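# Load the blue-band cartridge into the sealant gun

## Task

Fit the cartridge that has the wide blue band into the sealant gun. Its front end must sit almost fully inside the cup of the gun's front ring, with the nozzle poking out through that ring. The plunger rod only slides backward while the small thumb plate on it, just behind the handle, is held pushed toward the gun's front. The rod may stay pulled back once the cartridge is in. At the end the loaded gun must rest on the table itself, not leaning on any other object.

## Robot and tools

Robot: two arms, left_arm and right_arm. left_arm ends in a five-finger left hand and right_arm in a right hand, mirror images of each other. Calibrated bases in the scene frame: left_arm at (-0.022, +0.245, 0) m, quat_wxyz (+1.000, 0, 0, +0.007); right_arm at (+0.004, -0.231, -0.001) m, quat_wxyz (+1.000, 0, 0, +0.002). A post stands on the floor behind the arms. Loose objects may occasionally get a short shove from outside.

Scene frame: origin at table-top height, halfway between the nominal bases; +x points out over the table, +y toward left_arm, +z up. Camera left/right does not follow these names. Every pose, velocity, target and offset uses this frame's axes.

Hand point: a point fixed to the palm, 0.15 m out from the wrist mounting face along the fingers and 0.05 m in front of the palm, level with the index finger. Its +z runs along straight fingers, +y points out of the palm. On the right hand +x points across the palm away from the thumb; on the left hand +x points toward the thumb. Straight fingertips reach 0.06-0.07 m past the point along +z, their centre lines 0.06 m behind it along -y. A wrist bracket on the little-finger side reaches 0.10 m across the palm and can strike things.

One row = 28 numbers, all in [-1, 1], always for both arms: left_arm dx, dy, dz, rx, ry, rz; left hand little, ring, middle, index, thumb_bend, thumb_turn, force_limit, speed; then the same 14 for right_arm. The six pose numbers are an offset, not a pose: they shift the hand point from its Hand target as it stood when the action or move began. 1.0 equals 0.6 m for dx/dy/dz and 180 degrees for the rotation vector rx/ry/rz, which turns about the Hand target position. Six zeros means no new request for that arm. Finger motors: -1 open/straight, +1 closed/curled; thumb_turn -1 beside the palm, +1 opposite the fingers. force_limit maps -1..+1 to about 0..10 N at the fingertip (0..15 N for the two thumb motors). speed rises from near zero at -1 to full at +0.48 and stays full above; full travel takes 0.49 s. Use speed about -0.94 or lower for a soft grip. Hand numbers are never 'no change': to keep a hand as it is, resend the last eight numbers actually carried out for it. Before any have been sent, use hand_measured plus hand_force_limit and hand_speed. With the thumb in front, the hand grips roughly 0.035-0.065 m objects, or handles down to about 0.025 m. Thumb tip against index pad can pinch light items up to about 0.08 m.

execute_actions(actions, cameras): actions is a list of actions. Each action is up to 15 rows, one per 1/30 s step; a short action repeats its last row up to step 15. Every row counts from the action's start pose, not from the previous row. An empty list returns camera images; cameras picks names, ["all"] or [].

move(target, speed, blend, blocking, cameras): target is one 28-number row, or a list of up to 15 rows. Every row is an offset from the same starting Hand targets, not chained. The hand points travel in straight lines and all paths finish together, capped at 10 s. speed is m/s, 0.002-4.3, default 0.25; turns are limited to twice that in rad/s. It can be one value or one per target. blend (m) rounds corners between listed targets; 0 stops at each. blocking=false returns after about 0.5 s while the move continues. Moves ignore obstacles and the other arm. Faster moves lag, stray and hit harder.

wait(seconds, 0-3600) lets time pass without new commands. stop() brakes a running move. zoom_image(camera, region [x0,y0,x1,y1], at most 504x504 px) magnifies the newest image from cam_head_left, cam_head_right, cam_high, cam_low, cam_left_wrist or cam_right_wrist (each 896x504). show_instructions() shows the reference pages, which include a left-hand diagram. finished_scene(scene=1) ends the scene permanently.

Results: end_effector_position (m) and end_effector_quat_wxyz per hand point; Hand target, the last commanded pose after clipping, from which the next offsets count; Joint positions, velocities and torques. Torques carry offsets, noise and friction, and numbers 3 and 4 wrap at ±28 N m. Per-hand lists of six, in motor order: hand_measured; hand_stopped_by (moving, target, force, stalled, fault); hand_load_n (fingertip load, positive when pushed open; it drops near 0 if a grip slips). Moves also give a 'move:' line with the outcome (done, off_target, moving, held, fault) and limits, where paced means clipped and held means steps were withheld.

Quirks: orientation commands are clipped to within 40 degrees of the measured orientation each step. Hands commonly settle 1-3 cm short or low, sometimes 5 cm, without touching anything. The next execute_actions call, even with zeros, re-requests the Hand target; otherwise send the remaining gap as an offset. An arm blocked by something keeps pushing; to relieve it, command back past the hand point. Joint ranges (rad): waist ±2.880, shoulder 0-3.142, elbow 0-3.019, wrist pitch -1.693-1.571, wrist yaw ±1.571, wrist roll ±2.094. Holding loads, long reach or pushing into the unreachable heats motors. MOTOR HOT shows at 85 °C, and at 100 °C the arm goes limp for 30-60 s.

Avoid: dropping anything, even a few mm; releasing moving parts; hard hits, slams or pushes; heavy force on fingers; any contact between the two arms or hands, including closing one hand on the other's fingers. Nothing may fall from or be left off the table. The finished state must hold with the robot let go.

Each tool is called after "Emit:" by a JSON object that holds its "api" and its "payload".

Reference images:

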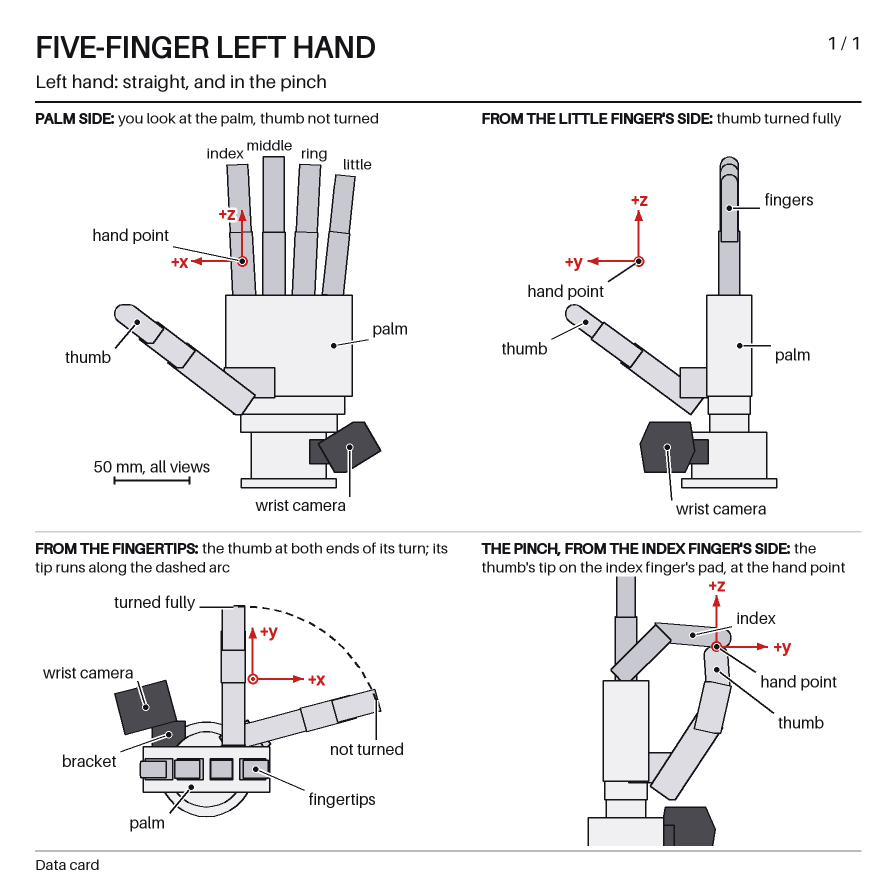

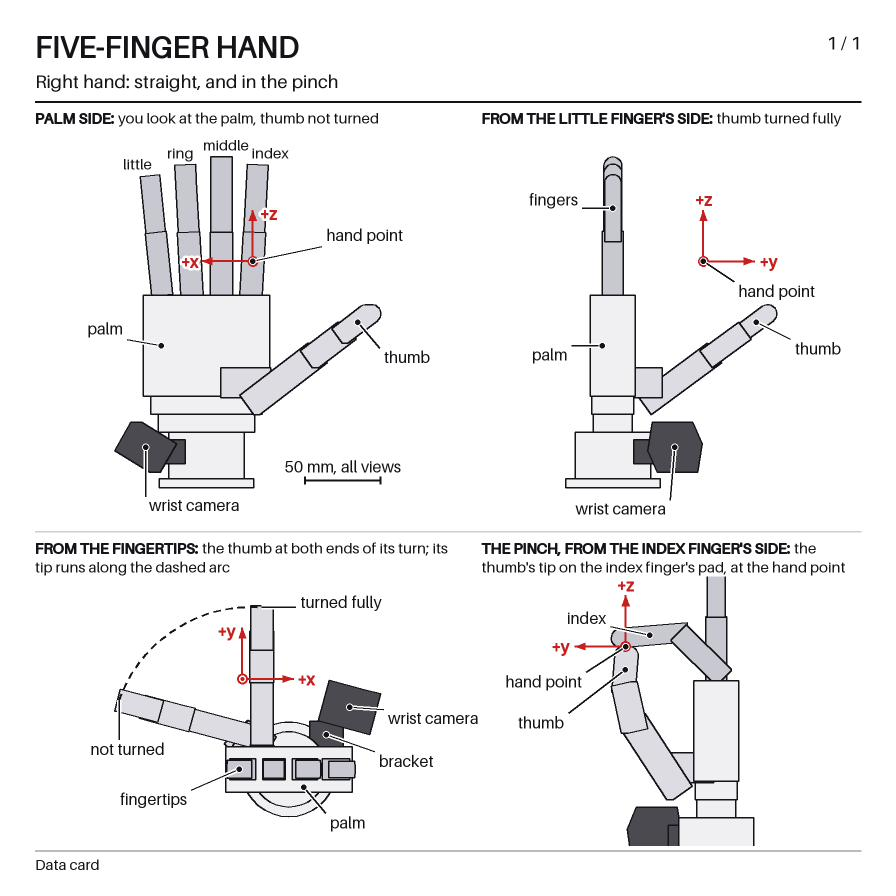

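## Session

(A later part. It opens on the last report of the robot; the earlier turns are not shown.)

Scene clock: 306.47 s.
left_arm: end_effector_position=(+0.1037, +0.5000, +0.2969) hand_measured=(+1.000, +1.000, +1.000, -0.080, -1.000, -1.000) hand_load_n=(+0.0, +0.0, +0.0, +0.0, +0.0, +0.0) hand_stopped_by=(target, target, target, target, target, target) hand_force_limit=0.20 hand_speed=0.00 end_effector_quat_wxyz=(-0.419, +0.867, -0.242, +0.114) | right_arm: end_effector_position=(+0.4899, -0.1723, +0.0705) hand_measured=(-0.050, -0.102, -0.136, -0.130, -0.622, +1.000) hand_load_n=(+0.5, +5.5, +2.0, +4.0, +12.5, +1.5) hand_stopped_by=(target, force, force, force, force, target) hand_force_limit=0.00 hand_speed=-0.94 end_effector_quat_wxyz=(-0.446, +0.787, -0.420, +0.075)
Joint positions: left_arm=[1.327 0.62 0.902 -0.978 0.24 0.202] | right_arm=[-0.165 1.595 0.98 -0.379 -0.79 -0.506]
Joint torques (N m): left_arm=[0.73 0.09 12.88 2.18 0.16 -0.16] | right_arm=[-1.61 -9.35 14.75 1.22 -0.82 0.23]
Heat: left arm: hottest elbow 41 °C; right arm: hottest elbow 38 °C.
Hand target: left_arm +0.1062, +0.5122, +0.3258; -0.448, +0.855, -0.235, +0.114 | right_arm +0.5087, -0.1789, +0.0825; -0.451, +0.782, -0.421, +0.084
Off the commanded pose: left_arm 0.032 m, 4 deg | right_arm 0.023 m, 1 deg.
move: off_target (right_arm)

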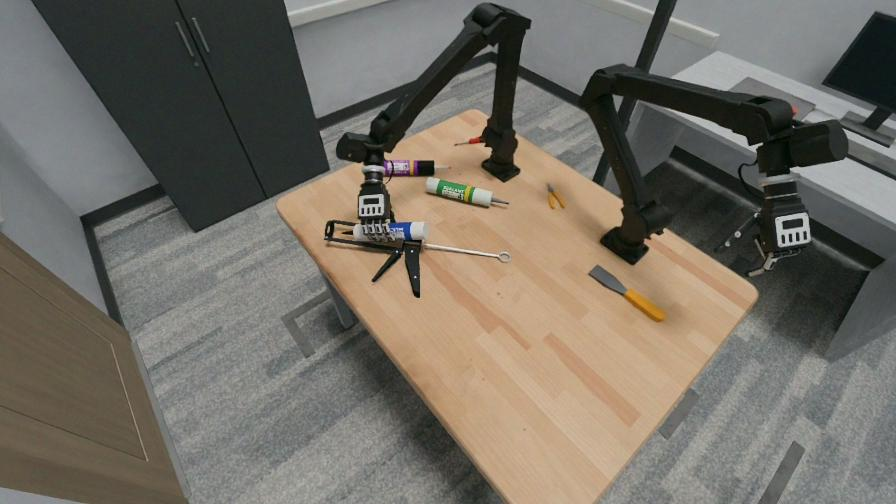

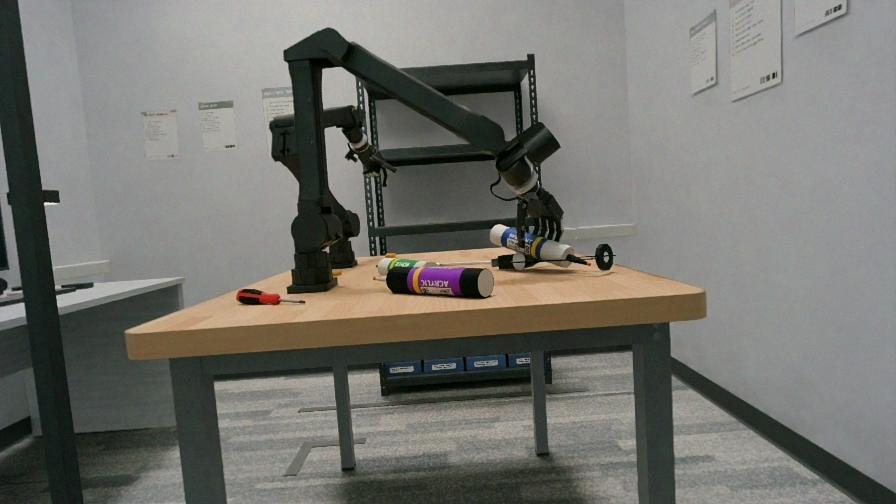

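Emit:
{"api": "move", "payload": {"target": [0,0,0,0,0,0,1,1,1,-0.08,-1,-1,0.2,0, 0.0317,-0.0167,0.0167,-0.0095,-0.007,0,-0.05,-0.1,-0.1,-0.1,-0.3,1,0,-0.94], "speed": 0.05, "cameras": ["cam_high","cam_low"]}}

Emit:
{"api": "zoom_image", "payload": {"camera": "cam_low", "region": [480, 200, 620, 280]}}

Emit:
{"api": "zoom_image", "payload": {"camera": "cam_high", "region": [315, 190, 435, 260]}}

Scene clock: 307.80 s.
left_arm: end_effector_position=(+0.1037, +0.5000, +0.2969) hand_measured=(+1.000, +1.000, +1.000, -0.080, -1.000, -1.000) hand_load_n=(+0.0, +0.0, +0.0, +0.0, +0.0, +0.0) hand_stopped_by=(target, target, target, target, target, target) hand_force_limit=0.20 hand_speed=0.00 end_effector_quat_wxyz=(-0.419, +0.867, -0.242, +0.114) | right_arm: end_effector_position=(+0.4985, -0.1793, +0.0687) hand_measured=(-0.050, -0.102, -0.136, -0.130, -0.622, +1.000) hand_load_n=(+0.0, +5.0, +2.0, +4.0, +13.0, +2.0) hand_stopped_by=(target, force, force, force, force, target) hand_force_limit=0.00 hand_speed=-0.94 end_effector_quat_wxyz=(-0.435, +0.791, -0.425, +0.072)
Joint positions: left_arm=[1.327 0.62 0.902 -0.978 0.24 0.202] | right_arm=[-0.17 1.622 1.021 -0.422 -0.772 -0.523]
Joint torques (N m): left_arm=[1.44 0.21 12.94 2.17 0.15 -0.16] | right_arm=[-1.79 -10.58 16.47 1.44 -0.81 0.12]
Heat: left arm: hottest elbow 41 °C; right arm: hottest elbow 38 °C.
Hand target: left_arm +0.1062, +0.5122, +0.3258; -0.448, +0.855, -0.235, +0.114 | right_arm +0.5277, -0.1892, +0.0924; -0.444, +0.788, -0.415, +0.099
Off the commanded pose: left_arm 0.032 m, 4 deg | right_arm 0.039 m, 3 deg.
move: off_target (right_arm)

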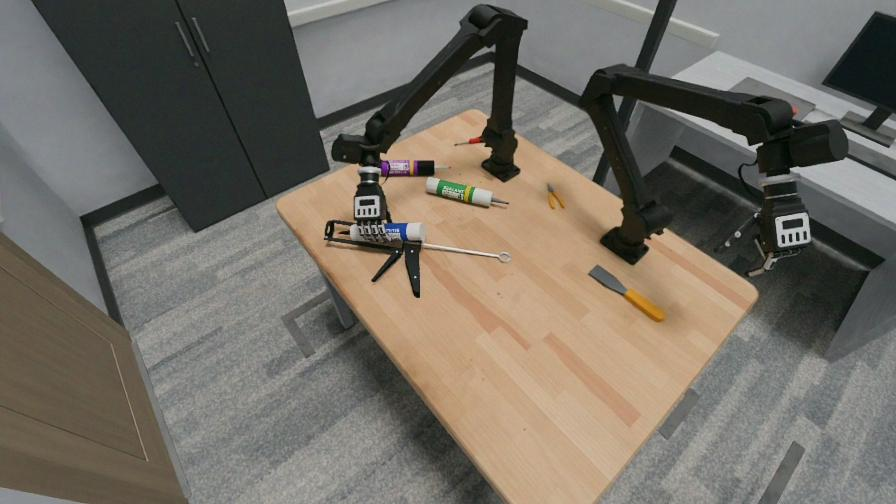

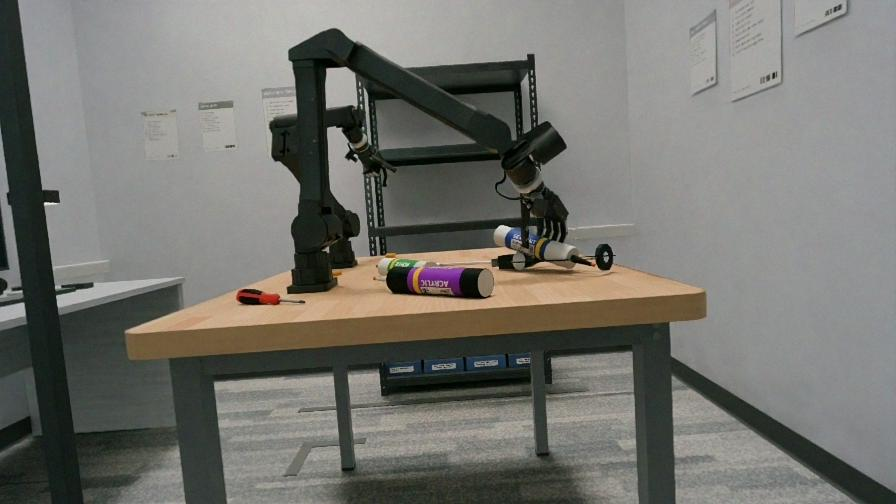

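Scaled by 3.600 from the camera's image (finer frame: 1280x720).

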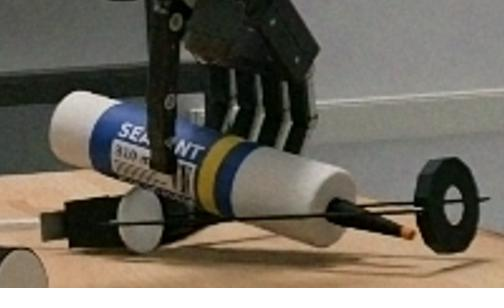

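Scaled by 4.200 from the camera's image (finer frame: 1280x720).

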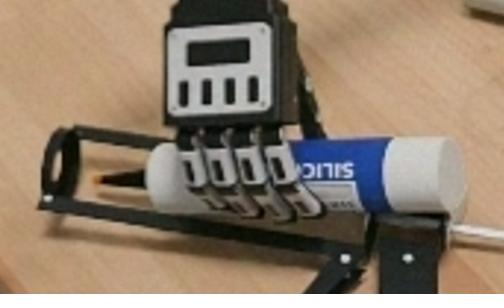

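Emit:
{"api": "move", "payload": {"target": [0,0,0,0,0,0,1,1,1,-0.08,-1,-1,0.2,0, 0.0076,0.0065,0.005,-0.0133,-0.01,0,-0.05,-0.1,-0.1,-0.1,-0.3,1,0,-0.94], "speed": 0.05, "cameras": ["cam_high","cam_low"]}}

Emit:
{"api": "zoom_image", "payload": {"camera": "cam_low", "region": [480, 200, 620, 280]}}

Emit:
{"api": "zoom_image", "payload": {"camera": "cam_high", "region": [315, 190, 435, 260]}}

Scene clock: 309.07 s.
left_arm: end_effector_position=(+0.1037, +0.5000, +0.2969) hand_measured=(+1.000, +1.000, +1.000, -0.080, -1.000, -1.000) hand_load_n=(+0.0, +0.0, +0.0, -0.5, +0.0, +0.0) hand_stopped_by=(target, target, target, target, target, target) hand_force_limit=0.20 hand_speed=0.00 end_effector_quat_wxyz=(-0.419, +0.867, -0.242, +0.114) | right_arm: end_effector_position=(+0.5018, -0.1841, +0.0665) hand_measured=(-0.050, -0.102, -0.136, -0.130, -0.622, +1.000) hand_load_n=(+0.0, +5.0, +2.0, +4.0, +13.0, +2.0) hand_stopped_by=(target, force, force, force, force, target) hand_force_limit=0.00 hand_speed=-0.94 end_effector_quat_wxyz=(-0.422, +0.794, -0.430, +0.082)
Joint positions: left_arm=[1.327 0.62 0.902 -0.978 0.24 0.202] | right_arm=[-0.168 1.622 1.026 -0.422 -0.738 -0.523]
Joint torques (N m): left_arm=[1.49 0.21 13.03 2.25 0.12 -0.14] | right_arm=[-0.09 -11.87 15.6 2.41 -0.52 0.08]
Heat: left arm: hottest elbow 41 °C; right arm: hottest elbow 38 °C.
Hand target: left_arm +0.1062, +0.5122, +0.3258; -0.448, +0.855, -0.235, +0.114 | right_arm +0.5323, -0.1852, +0.0955; -0.434, +0.796, -0.405, +0.120
Off the commanded pose: left_arm 0.032 m, 4 deg | right_arm 0.042 m, 5 deg.
move: off_target (right_arm)

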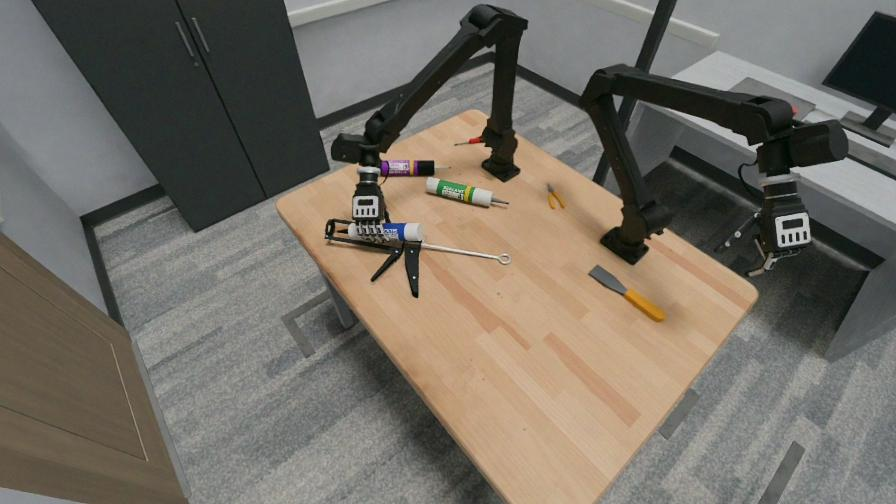

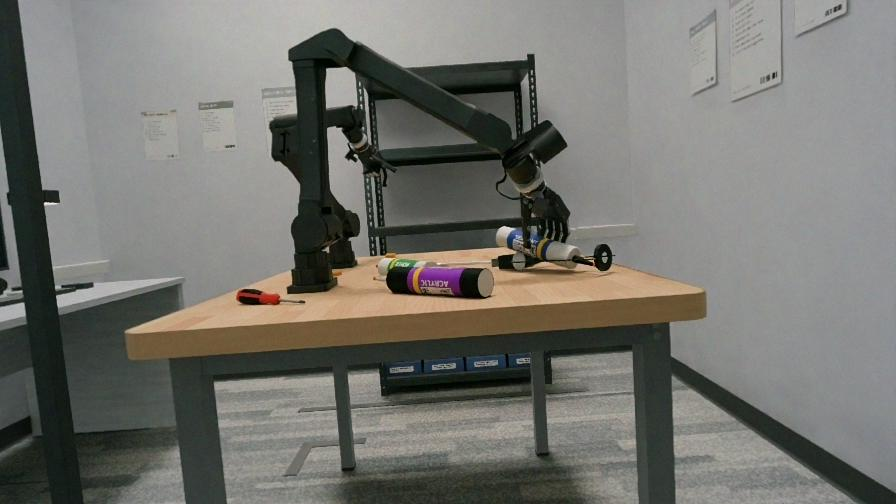

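Scaled by 3.600 from the camera's image (finer frame: 1280x720).

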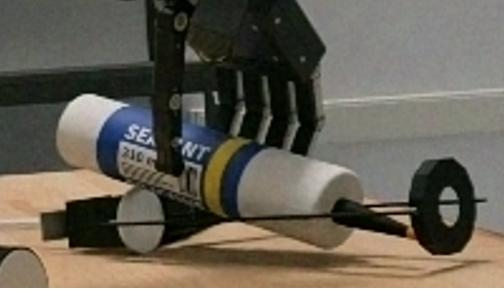

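Scaled by 4.200 from the camera's image (finer frame: 1280x720).

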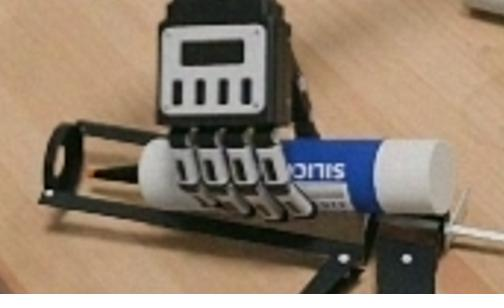

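Emit:
{"api": "move", "payload": {"target": [0,0,0,0,0,0,1,1,1,-0.08,-1,-1,0.2,0, 0.002,0.022,0.02,-0.004,-0.003,0,-0.05,-0.1,-0.1,-0.1,-0.3,1,0,-0.94], "speed": 0.05, "cameras": ["cam_high","cam_low"]}}

Emit:
{"api": "zoom_image", "payload": {"camera": "cam_low", "region": [480, 200, 620, 280]}}

Emit:
{"api": "zoom_image", "payload": {"camera": "cam_high", "region": [315, 190, 435, 260]}}

Scene clock: 310.17 s.
left_arm: end_effector_position=(+0.1037, +0.5000, +0.2969) hand_measured=(+1.000, +1.000, +1.000, -0.080, -1.000, -1.000) hand_load_n=(+0.0, +0.0, +0.0, +0.0, +0.0, +0.0) hand_stopped_by=(target, target, target, target, target, target) hand_force_limit=0.20 hand_speed=0.00 end_effector_quat_wxyz=(-0.419, +0.867, -0.242, +0.114) | right_arm: end_effector_position=(+0.5024, -0.1746, +0.0683) hand_measured=(-0.050, -0.102, -0.136, -0.130, -0.622, +1.000) hand_load_n=(+0.0, +4.5, +2.0, +4.5, +12.5, +2.0) hand_stopped_by=(target, force, force, force, force, target) hand_force_limit=0.00 hand_speed=-0.94 end_effector_quat_wxyz=(-0.413, +0.802, -0.423, +0.088)
Joint positions: left_arm=[1.327 0.62 0.902 -0.978 0.24 0.202] | right_arm=[-0.138 1.61 1.026 -0.422 -0.704 -0.522]
Joint torques (N m): left_arm=[1.26 -0.26 13.2 2.45 0.07 -0.13] | right_arm=[0.03 -12.81 15.94 2.36 -0.78 0.29]
Heat: left arm: hottest elbow 41 °C; right arm: hottest elbow 38 °C.
Hand target: left_arm +0.1062, +0.5122, +0.3258; -0.448, +0.855, -0.235, +0.114 | right_arm +0.5335, -0.1720, +0.1076; -0.431, +0.798, -0.403, +0.126
Off the commanded pose: left_arm 0.032 m, 4 deg | right_arm 0.050 m, 5 deg.
move: off_target (right_arm)

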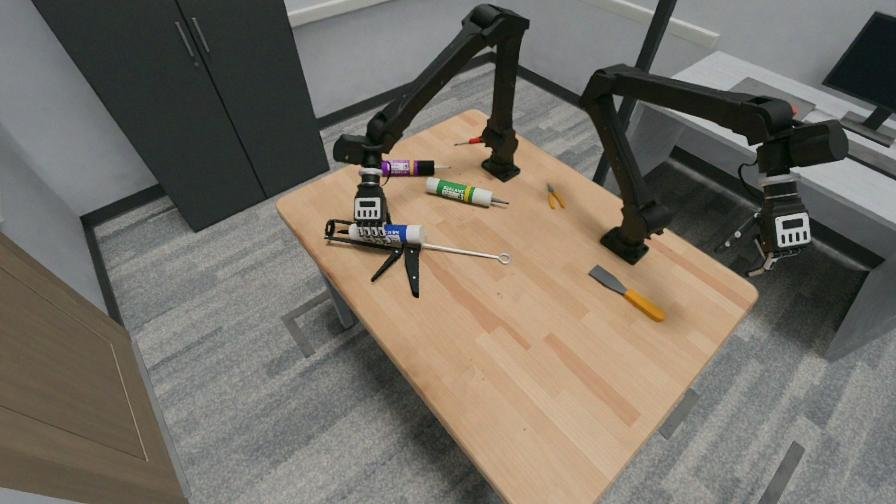

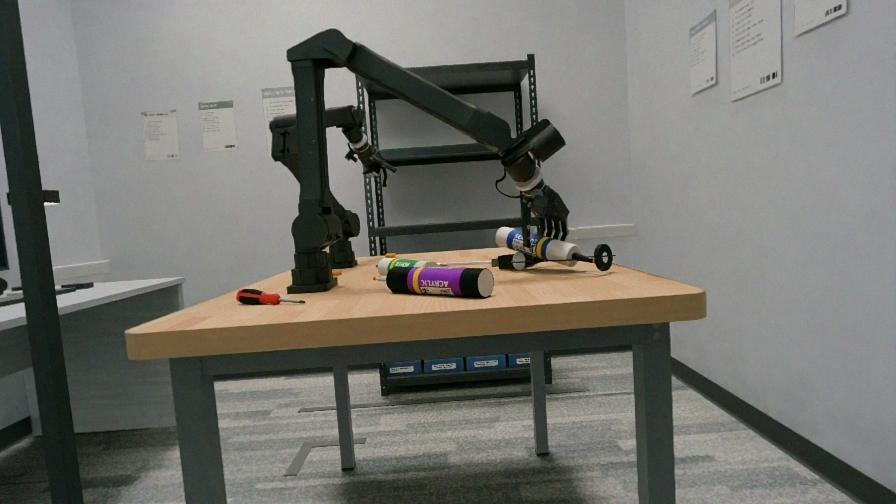

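Scaled by 3.600 from the camera's image (finer frame: 1280x720).

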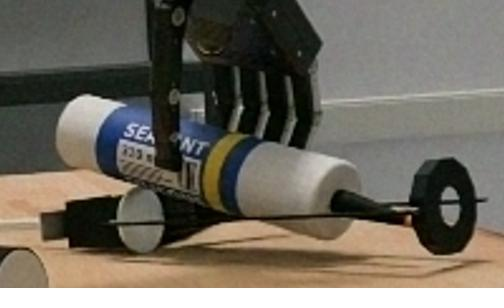

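Scaled by 4.200 from the camera's image (finer frame: 1280x720).

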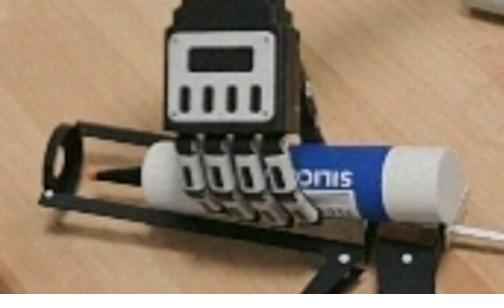

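Emit:
{"api": "move", "payload": {"target": [0,0,0,0,0,0,1,1,1,-0.08,-1,-1,0.2,0, 0.009,-0.01,0.014,-0.006,-0.004,0,-0.05,-0.1,-0.1,-0.1,-0.3,1,0,-0.94], "speed": 0.05, "cameras": ["cam_high","cam_low"]}}

Emit:
{"api": "zoom_image", "payload": {"camera": "cam_low", "region": [480, 200, 620, 280]}}

Emit:
{"api": "zoom_image", "payload": {"camera": "cam_high", "region": [315, 190, 435, 260]}}

Scene clock: 311.20 s.
left_arm: end_effector_position=(+0.1037, +0.5000, +0.2969) hand_measured=(+1.000, +1.000, +1.000, -0.080, -1.000, -1.000) hand_load_n=(+0.0, +0.0, +0.0, +0.0, +0.0, +0.0) hand_stopped_by=(target, target, target, target, target, target) hand_force_limit=0.20 hand_speed=0.00 end_effector_quat_wxyz=(-0.419, +0.867, -0.242, +0.114) | right_arm: end_effector_position=(+0.5051, -0.1771, +0.0699) hand_measured=(-0.050, -0.102, -0.136, -0.130, -0.622, +1.000) hand_load_n=(+0.0, +5.0, +2.0, +4.5, +13.0, +2.0) hand_stopped_by=(target, force, force, force, force, target) hand_force_limit=0.00 hand_speed=-0.94 end_effector_quat_wxyz=(-0.407, +0.804, -0.424, +0.093)
Joint positions: left_arm=[1.327 0.62 0.902 -0.978 0.24 0.202] | right_arm=[-0.138 1.61 1.034 -0.43 -0.691 -0.526]
Joint torques (N m): left_arm=[2.02 -0.09 13.14 2.41 0.13 -0.14] | right_arm=[-0.44 -13.16 17.26 1.63 -0.86 0.13]
Heat: left arm: hottest elbow 41 °C; right arm: hottest elbow 38 °C.
Hand target: left_arm +0.1062, +0.5122, +0.3258; -0.448, +0.855, -0.235, +0.114 | right_arm +0.5389, -0.1779, +0.1159; -0.426, +0.801, -0.399, +0.135
Off the commanded pose: left_arm 0.032 m, 4 deg | right_arm 0.057 m, 6 deg.
move: off_target (right_arm)

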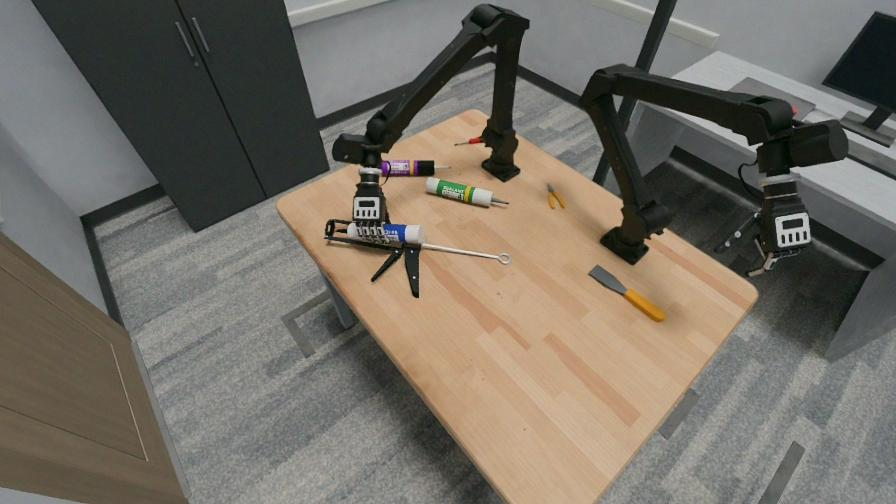

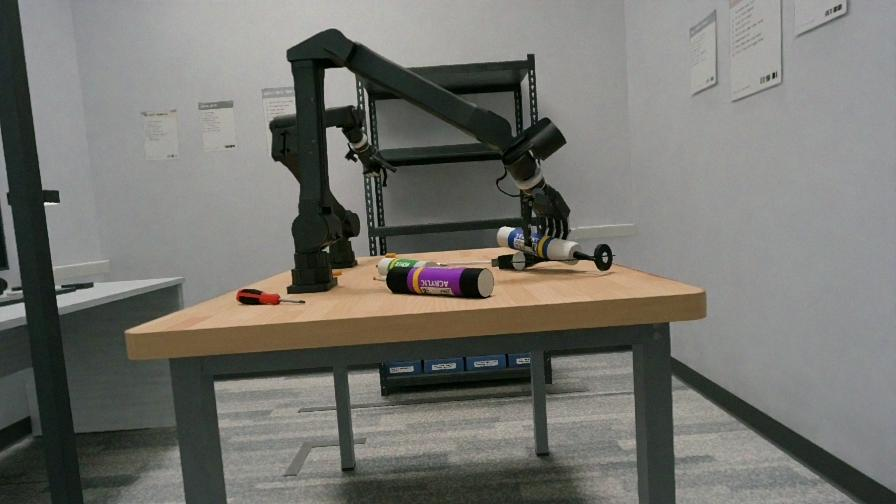

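Scaled by 3.600 from the camera's image (finer frame: 1280x720).

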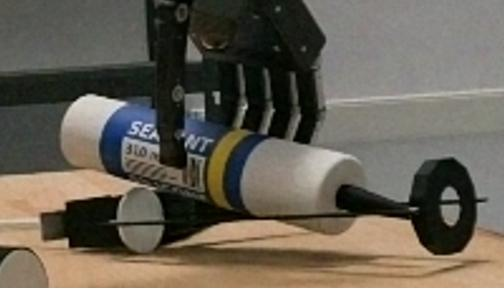

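Scaled by 4.200 from the camera's image (finer frame: 1280x720).

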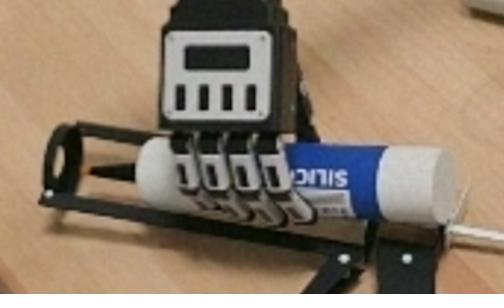

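Emit:
{"api": "move", "payload": {"target": [0,0,0,0,0,0,1,1,1,-0.08,-1,-1,0.2,0, 0.015,-0.019,0.009,0,0,0,-0.05,-0.1,-0.1,-0.1,-0.3,1,0,-0.94], "speed": 0.05, "cameras": ["cam_high","cam_low"]}}

Emit:
{"api": "zoom_image", "payload": {"camera": "cam_low", "region": [480, 200, 620, 280]}}

Emit:
{"api": "zoom_image", "payload": {"camera": "cam_high", "region": [315, 190, 435, 260]}}

Scene clock: 312.30 s.
left_arm: end_effector_position=(+0.1037, +0.5000, +0.2969) hand_measured=(+1.000, +1.000, +1.000, -0.080, -1.000, -1.000) hand_load_n=(+0.0, +0.0, +0.0, +0.0, +0.0, +0.0) hand_stopped_by=(target, target, target, target, target, target) hand_force_limit=0.20 hand_speed=0.00 end_effector_quat_wxyz=(-0.419, +0.867, -0.242, +0.114) | right_arm: end_effector_position=(+0.5161, -0.1820, +0.0846) hand_measured=(-0.050, -0.102, -0.136, -0.130, -0.622, +1.000) hand_load_n=(+0.0, +5.0, +2.0, +4.5, +12.5, +2.0) hand_stopped_by=(target, force, force, force, force, target) hand_force_limit=0.00 hand_speed=-0.94 end_effector_quat_wxyz=(-0.410, +0.806, -0.415, +0.100)
Joint positions: left_arm=[1.327 0.62 0.902 -0.978 0.24 0.202] | right_arm=[-0.145 1.61 1.078 -0.466 -0.697 -0.548]
Joint torques (N m): left_arm=[1.03 0.09 13.04 2.41 0.12 -0.15] | right_arm=[-1.67 -11.81 17.47 1.65 -1.09 0.13]
Heat: left arm: hottest elbow 41 °C; right arm: hottest elbow 38 °C.
Hand target: left_arm +0.1062, +0.5122, +0.3258; -0.448, +0.855, -0.235, +0.114 | right_arm +0.5479, -0.1893, +0.1213; -0.426, +0.801, -0.399, +0.135
Off the commanded pose: left_arm 0.032 m, 4 deg | right_arm 0.049 m, 5 deg.
move: off_target (right_arm)

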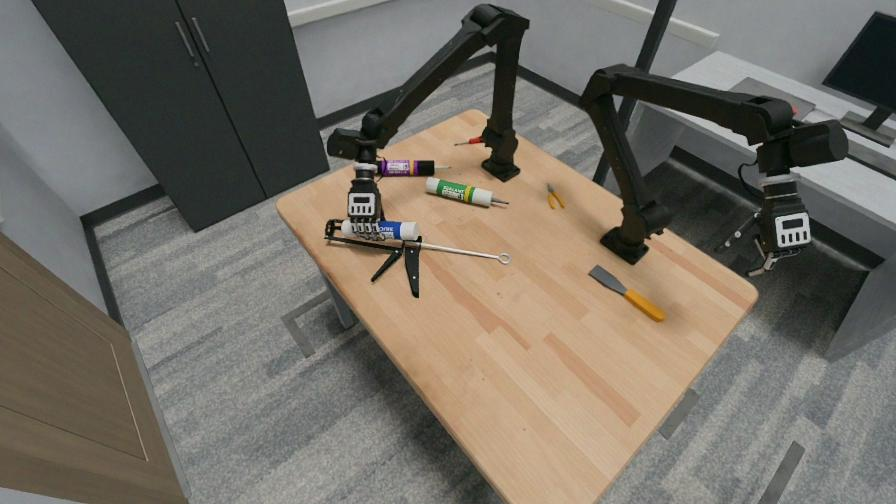

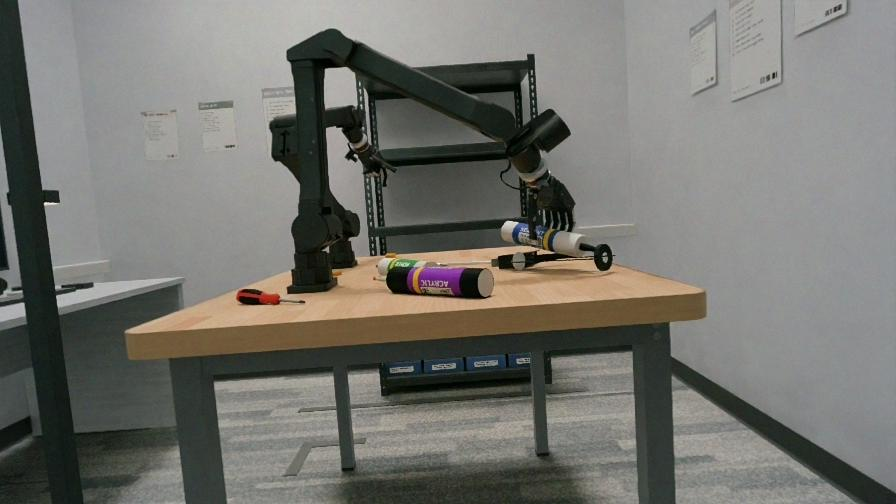

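Scaled by 3.600 from the camera's image (finer frame: 1280x720).

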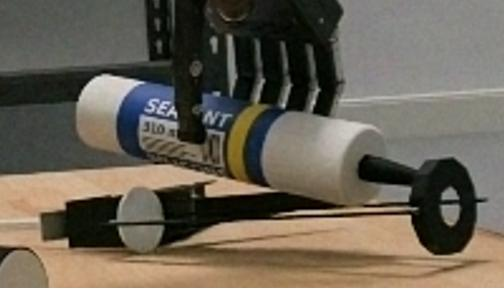

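Scaled by 4.200 from the camera's image (finer frame: 1280x720).

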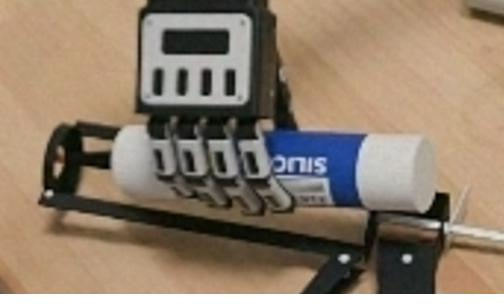

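Emit:
{"api": "zoom_image", "payload": {"camera": "cam_low", "region": [570, 230, 630, 280]}}

Emit:
{"api": "zoom_image", "payload": {"camera": "cam_high", "region": [315, 205, 365, 250]}}

Emit:
{"api": "wait", "payload": {"seconds": 0.1, "cameras": ["all"]}}

Scaled by 8.400 from the camera's image (finer frame: 1280x720).

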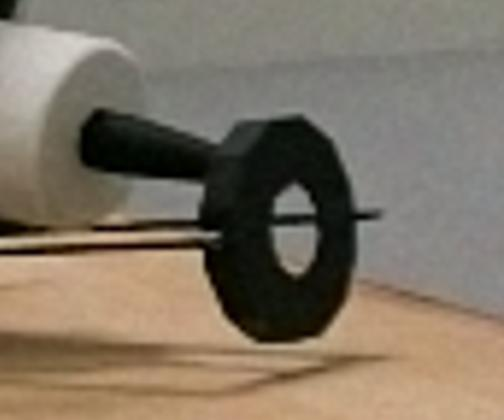

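Scaled by 10.080 from the camera's image (finer frame: 1280x720).

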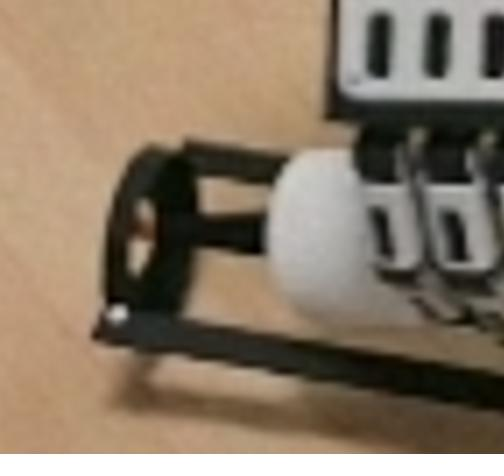

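Scene clock: 312.63 s.
left_arm: end_effector_position=(+0.1037, +0.5000, +0.2969) hand_measured=(+1.000, +1.000, +1.000, -0.080, -1.000, -1.000) hand_load_n=(+0.0, +0.0, +0.0, +0.0, +0.0, +0.0) hand_stopped_by=(target, target, target, target, target, target) hand_force_limit=0.20 hand_speed=0.00 end_effector_quat_wxyz=(-0.419, +0.867, -0.242, +0.114) | right_arm: end_effector_position=(+0.5161, -0.1820, +0.0846) hand_measured=(-0.050, -0.102, -0.136, -0.130, -0.622, +1.000) hand_load_n=(+0.0, +4.5, +2.0, +4.5, +12.5, +2.0) hand_stopped_by=(target, force, force, force, force, target) hand_force_limit=0.00 hand_speed=-0.94 end_effector_quat_wxyz=(-0.410, +0.806, -0.415, +0.100)
Joint positions: left_arm=[1.327 0.62 0.902 -0.978 0.24 0.202] | right_arm=[-0.145 1.61 1.078 -0.466 -0.697 -0.548]
Joint torques (N m): left_arm=[1.32 0.26 13.34 2.14 0.14 -0.16] | right_arm=[-1.61 -11.87 17.47 1.62 -1.08 0.14]
Heat: left arm: hottest elbow 41 °C; right arm: hottest elbow 38 °C.
Hand target: left_arm +0.1062, +0.5122, +0.3258; -0.448, +0.855, -0.235, +0.114 | right_arm +0.5479, -0.1893, +0.1213; -0.426, +0.801, -0.399, +0.135
Off the commanded pose: left_arm 0.032 m, 4 deg | right_arm 0.049 m, 5 deg.
wait: 0.10 s; at rest from the start

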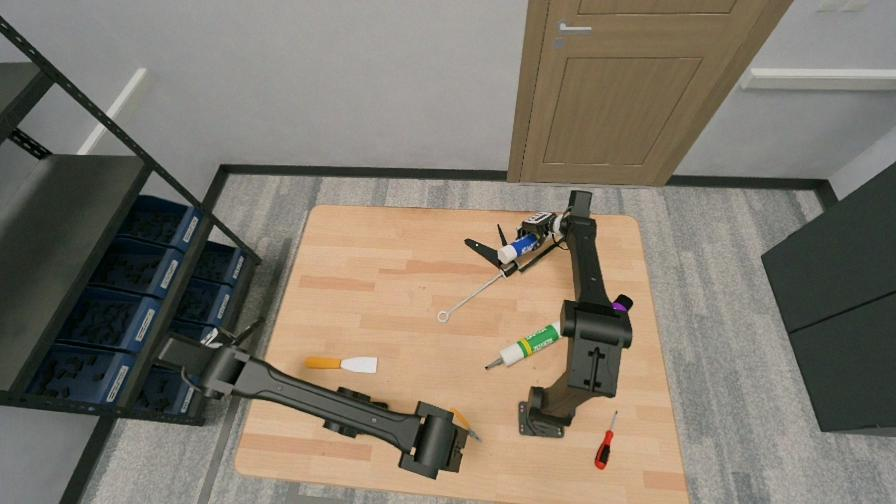

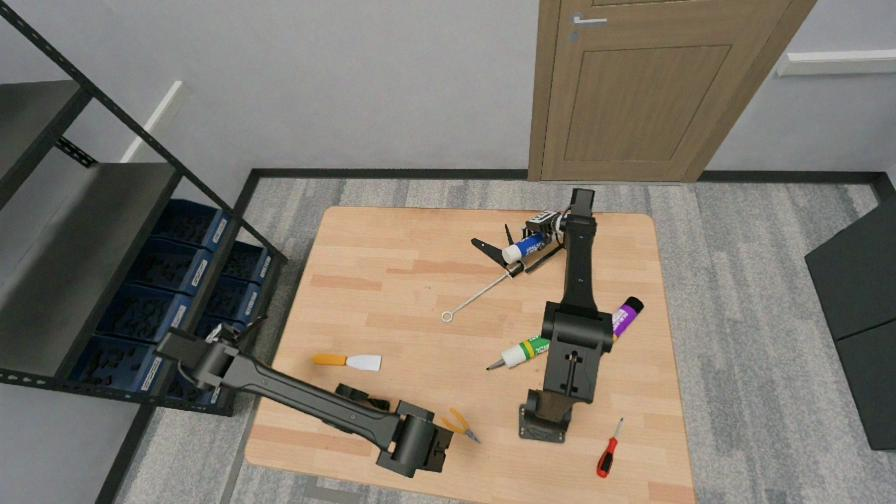

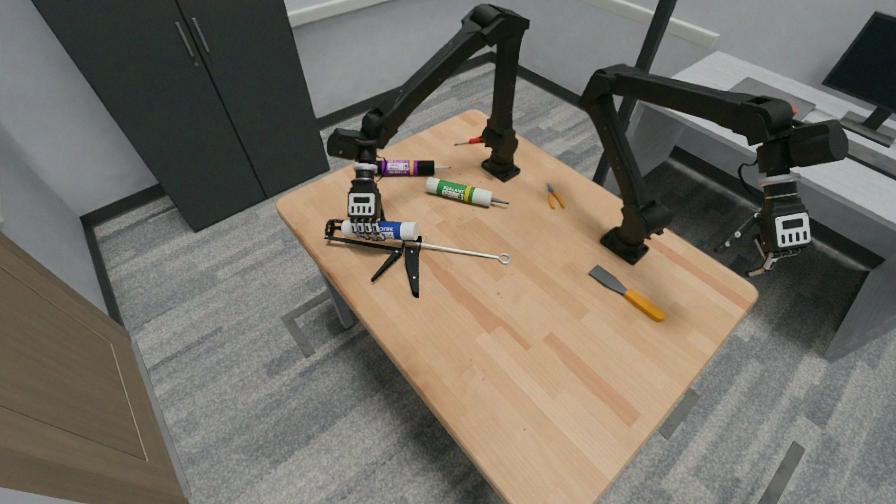

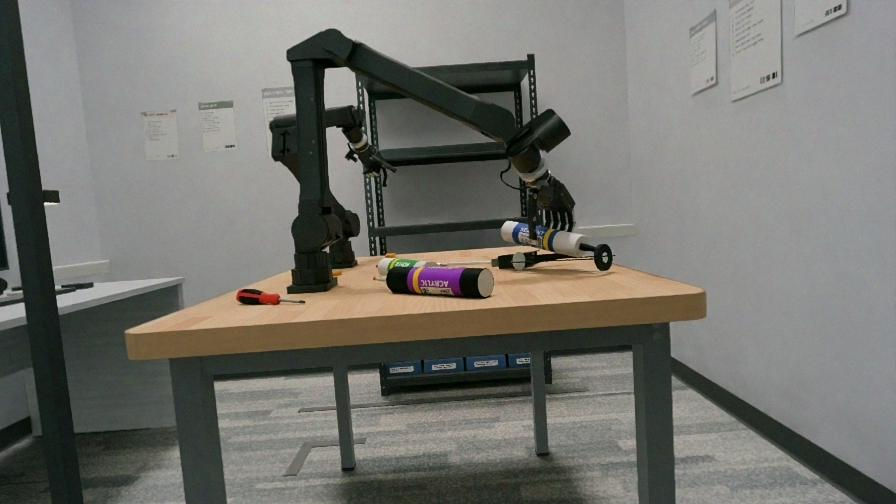

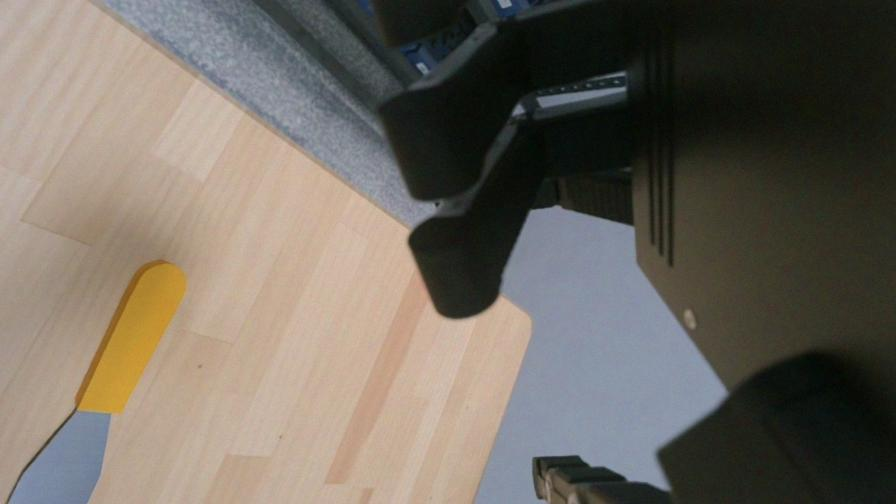

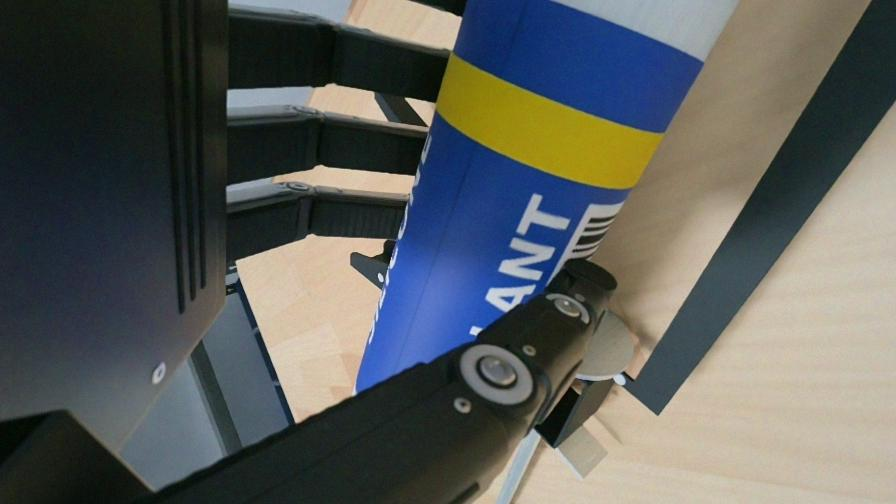

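Emit:
{"api": "move", "payload": {"target": [0,0,0,0,0,0,1,1,1,-0.08,-1,-1,0.2,0, -0.004,0.004,-0.02,0,0,0,-0.05,-0.1,-0.1,-0.1,-0.3,1,0,-0.94], "speed": 0.05, "cameras": ["cam_high","cam_low"]}}

Emit:
{"api": "zoom_image", "payload": {"camera": "cam_low", "region": [480, 200, 620, 280]}}

Emit:
{"api": "zoom_image", "payload": {"camera": "cam_high", "region": [315, 190, 435, 260]}}

Scene clock: 314.03 s.
left_arm: end_effector_position=(+0.1037, +0.5000, +0.2969) hand_measured=(+1.000, +1.000, +1.000, -0.080, -1.000, -1.000) hand_load_n=(+0.0, +0.0, +0.0, +0.0, +0.0, -0.5) hand_stopped_by=(target, target, target, target, target, target) hand_force_limit=0.20 hand_speed=0.00 end_effector_quat_wxyz=(-0.419, +0.867, -0.242, +0.114) | right_arm: end_effector_position=(+0.5186, -0.1823, +0.0854) hand_measured=(-0.050, -0.102, -0.136, -0.130, -0.622, +1.000) hand_load_n=(+0.0, +4.5, +2.0, +4.5, +13.0, +2.0) hand_stopped_by=(target, force, force, force, force, target) hand_force_limit=0.00 hand_speed=-0.94 end_effector_quat_wxyz=(-0.411, +0.806, -0.412, +0.105)
Joint positions: left_arm=[1.327 0.62 0.902 -0.978 0.24 0.202] | right_arm=[-0.145 1.61 1.078 -0.455 -0.697 -0.548]
Joint torques (N m): left_arm=[1.55 0.38 12.97 2.37 0.08 -0.16] | right_arm=[-1.32 -11.16 15.42 2.7 -0.99 0.18]
Heat: left arm: hottest elbow 41 °C; right arm: hottest elbow 38 °C.
Hand target: left_arm +0.1062, +0.5122, +0.3258; -0.448, +0.855, -0.235, +0.114 | right_arm +0.5455, -0.1869, +0.1093; -0.426, +0.801, -0.399, +0.135
Off the commanded pose: left_arm 0.032 m, 4 deg | right_arm 0.036 m, 4 deg.
move: off_target (right_arm)

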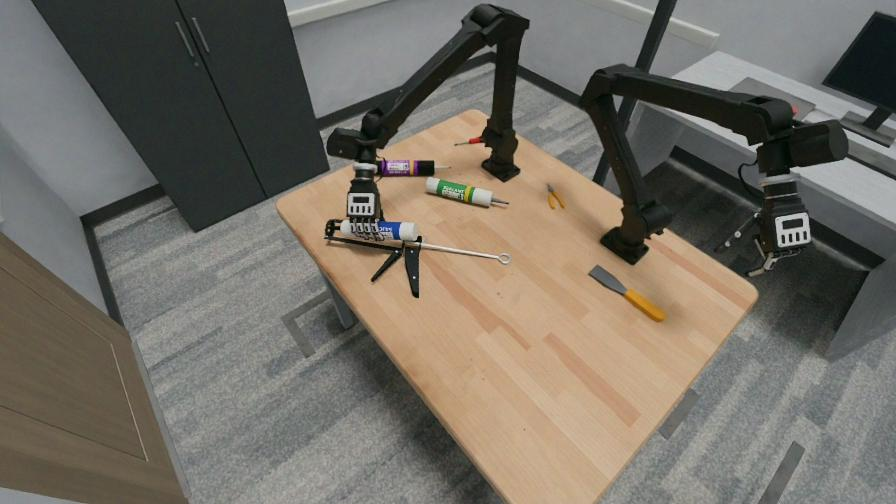

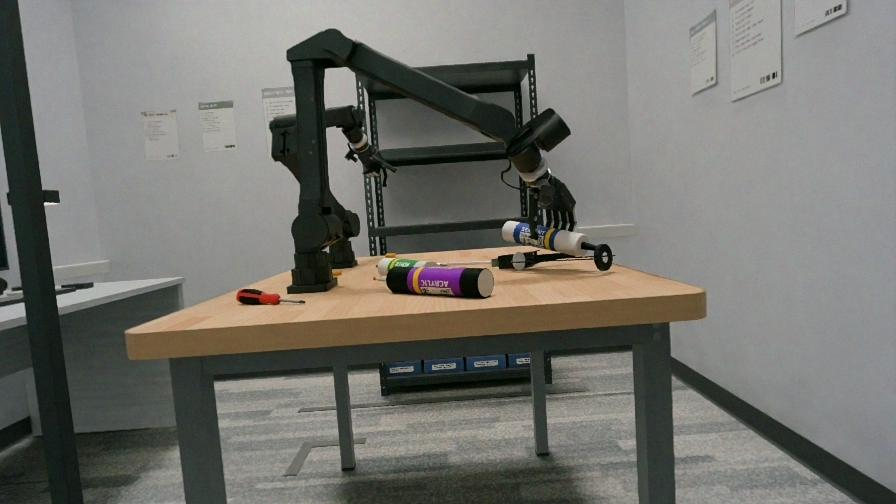

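Scaled by 3.600 from the camera's image (finer frame: 1280x720).

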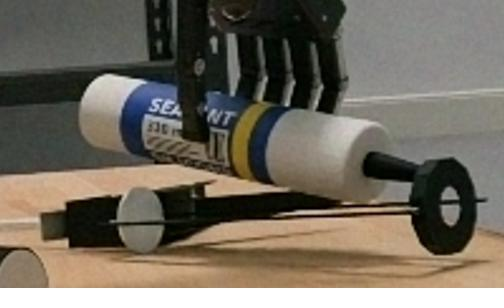

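Scaled by 4.200 from the camera's image (finer frame: 1280x720).

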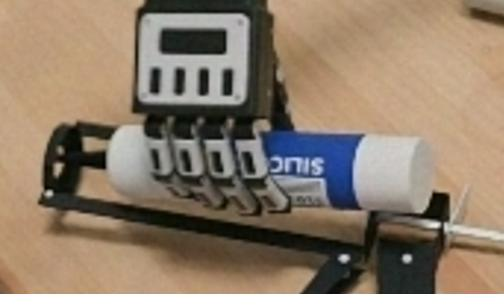

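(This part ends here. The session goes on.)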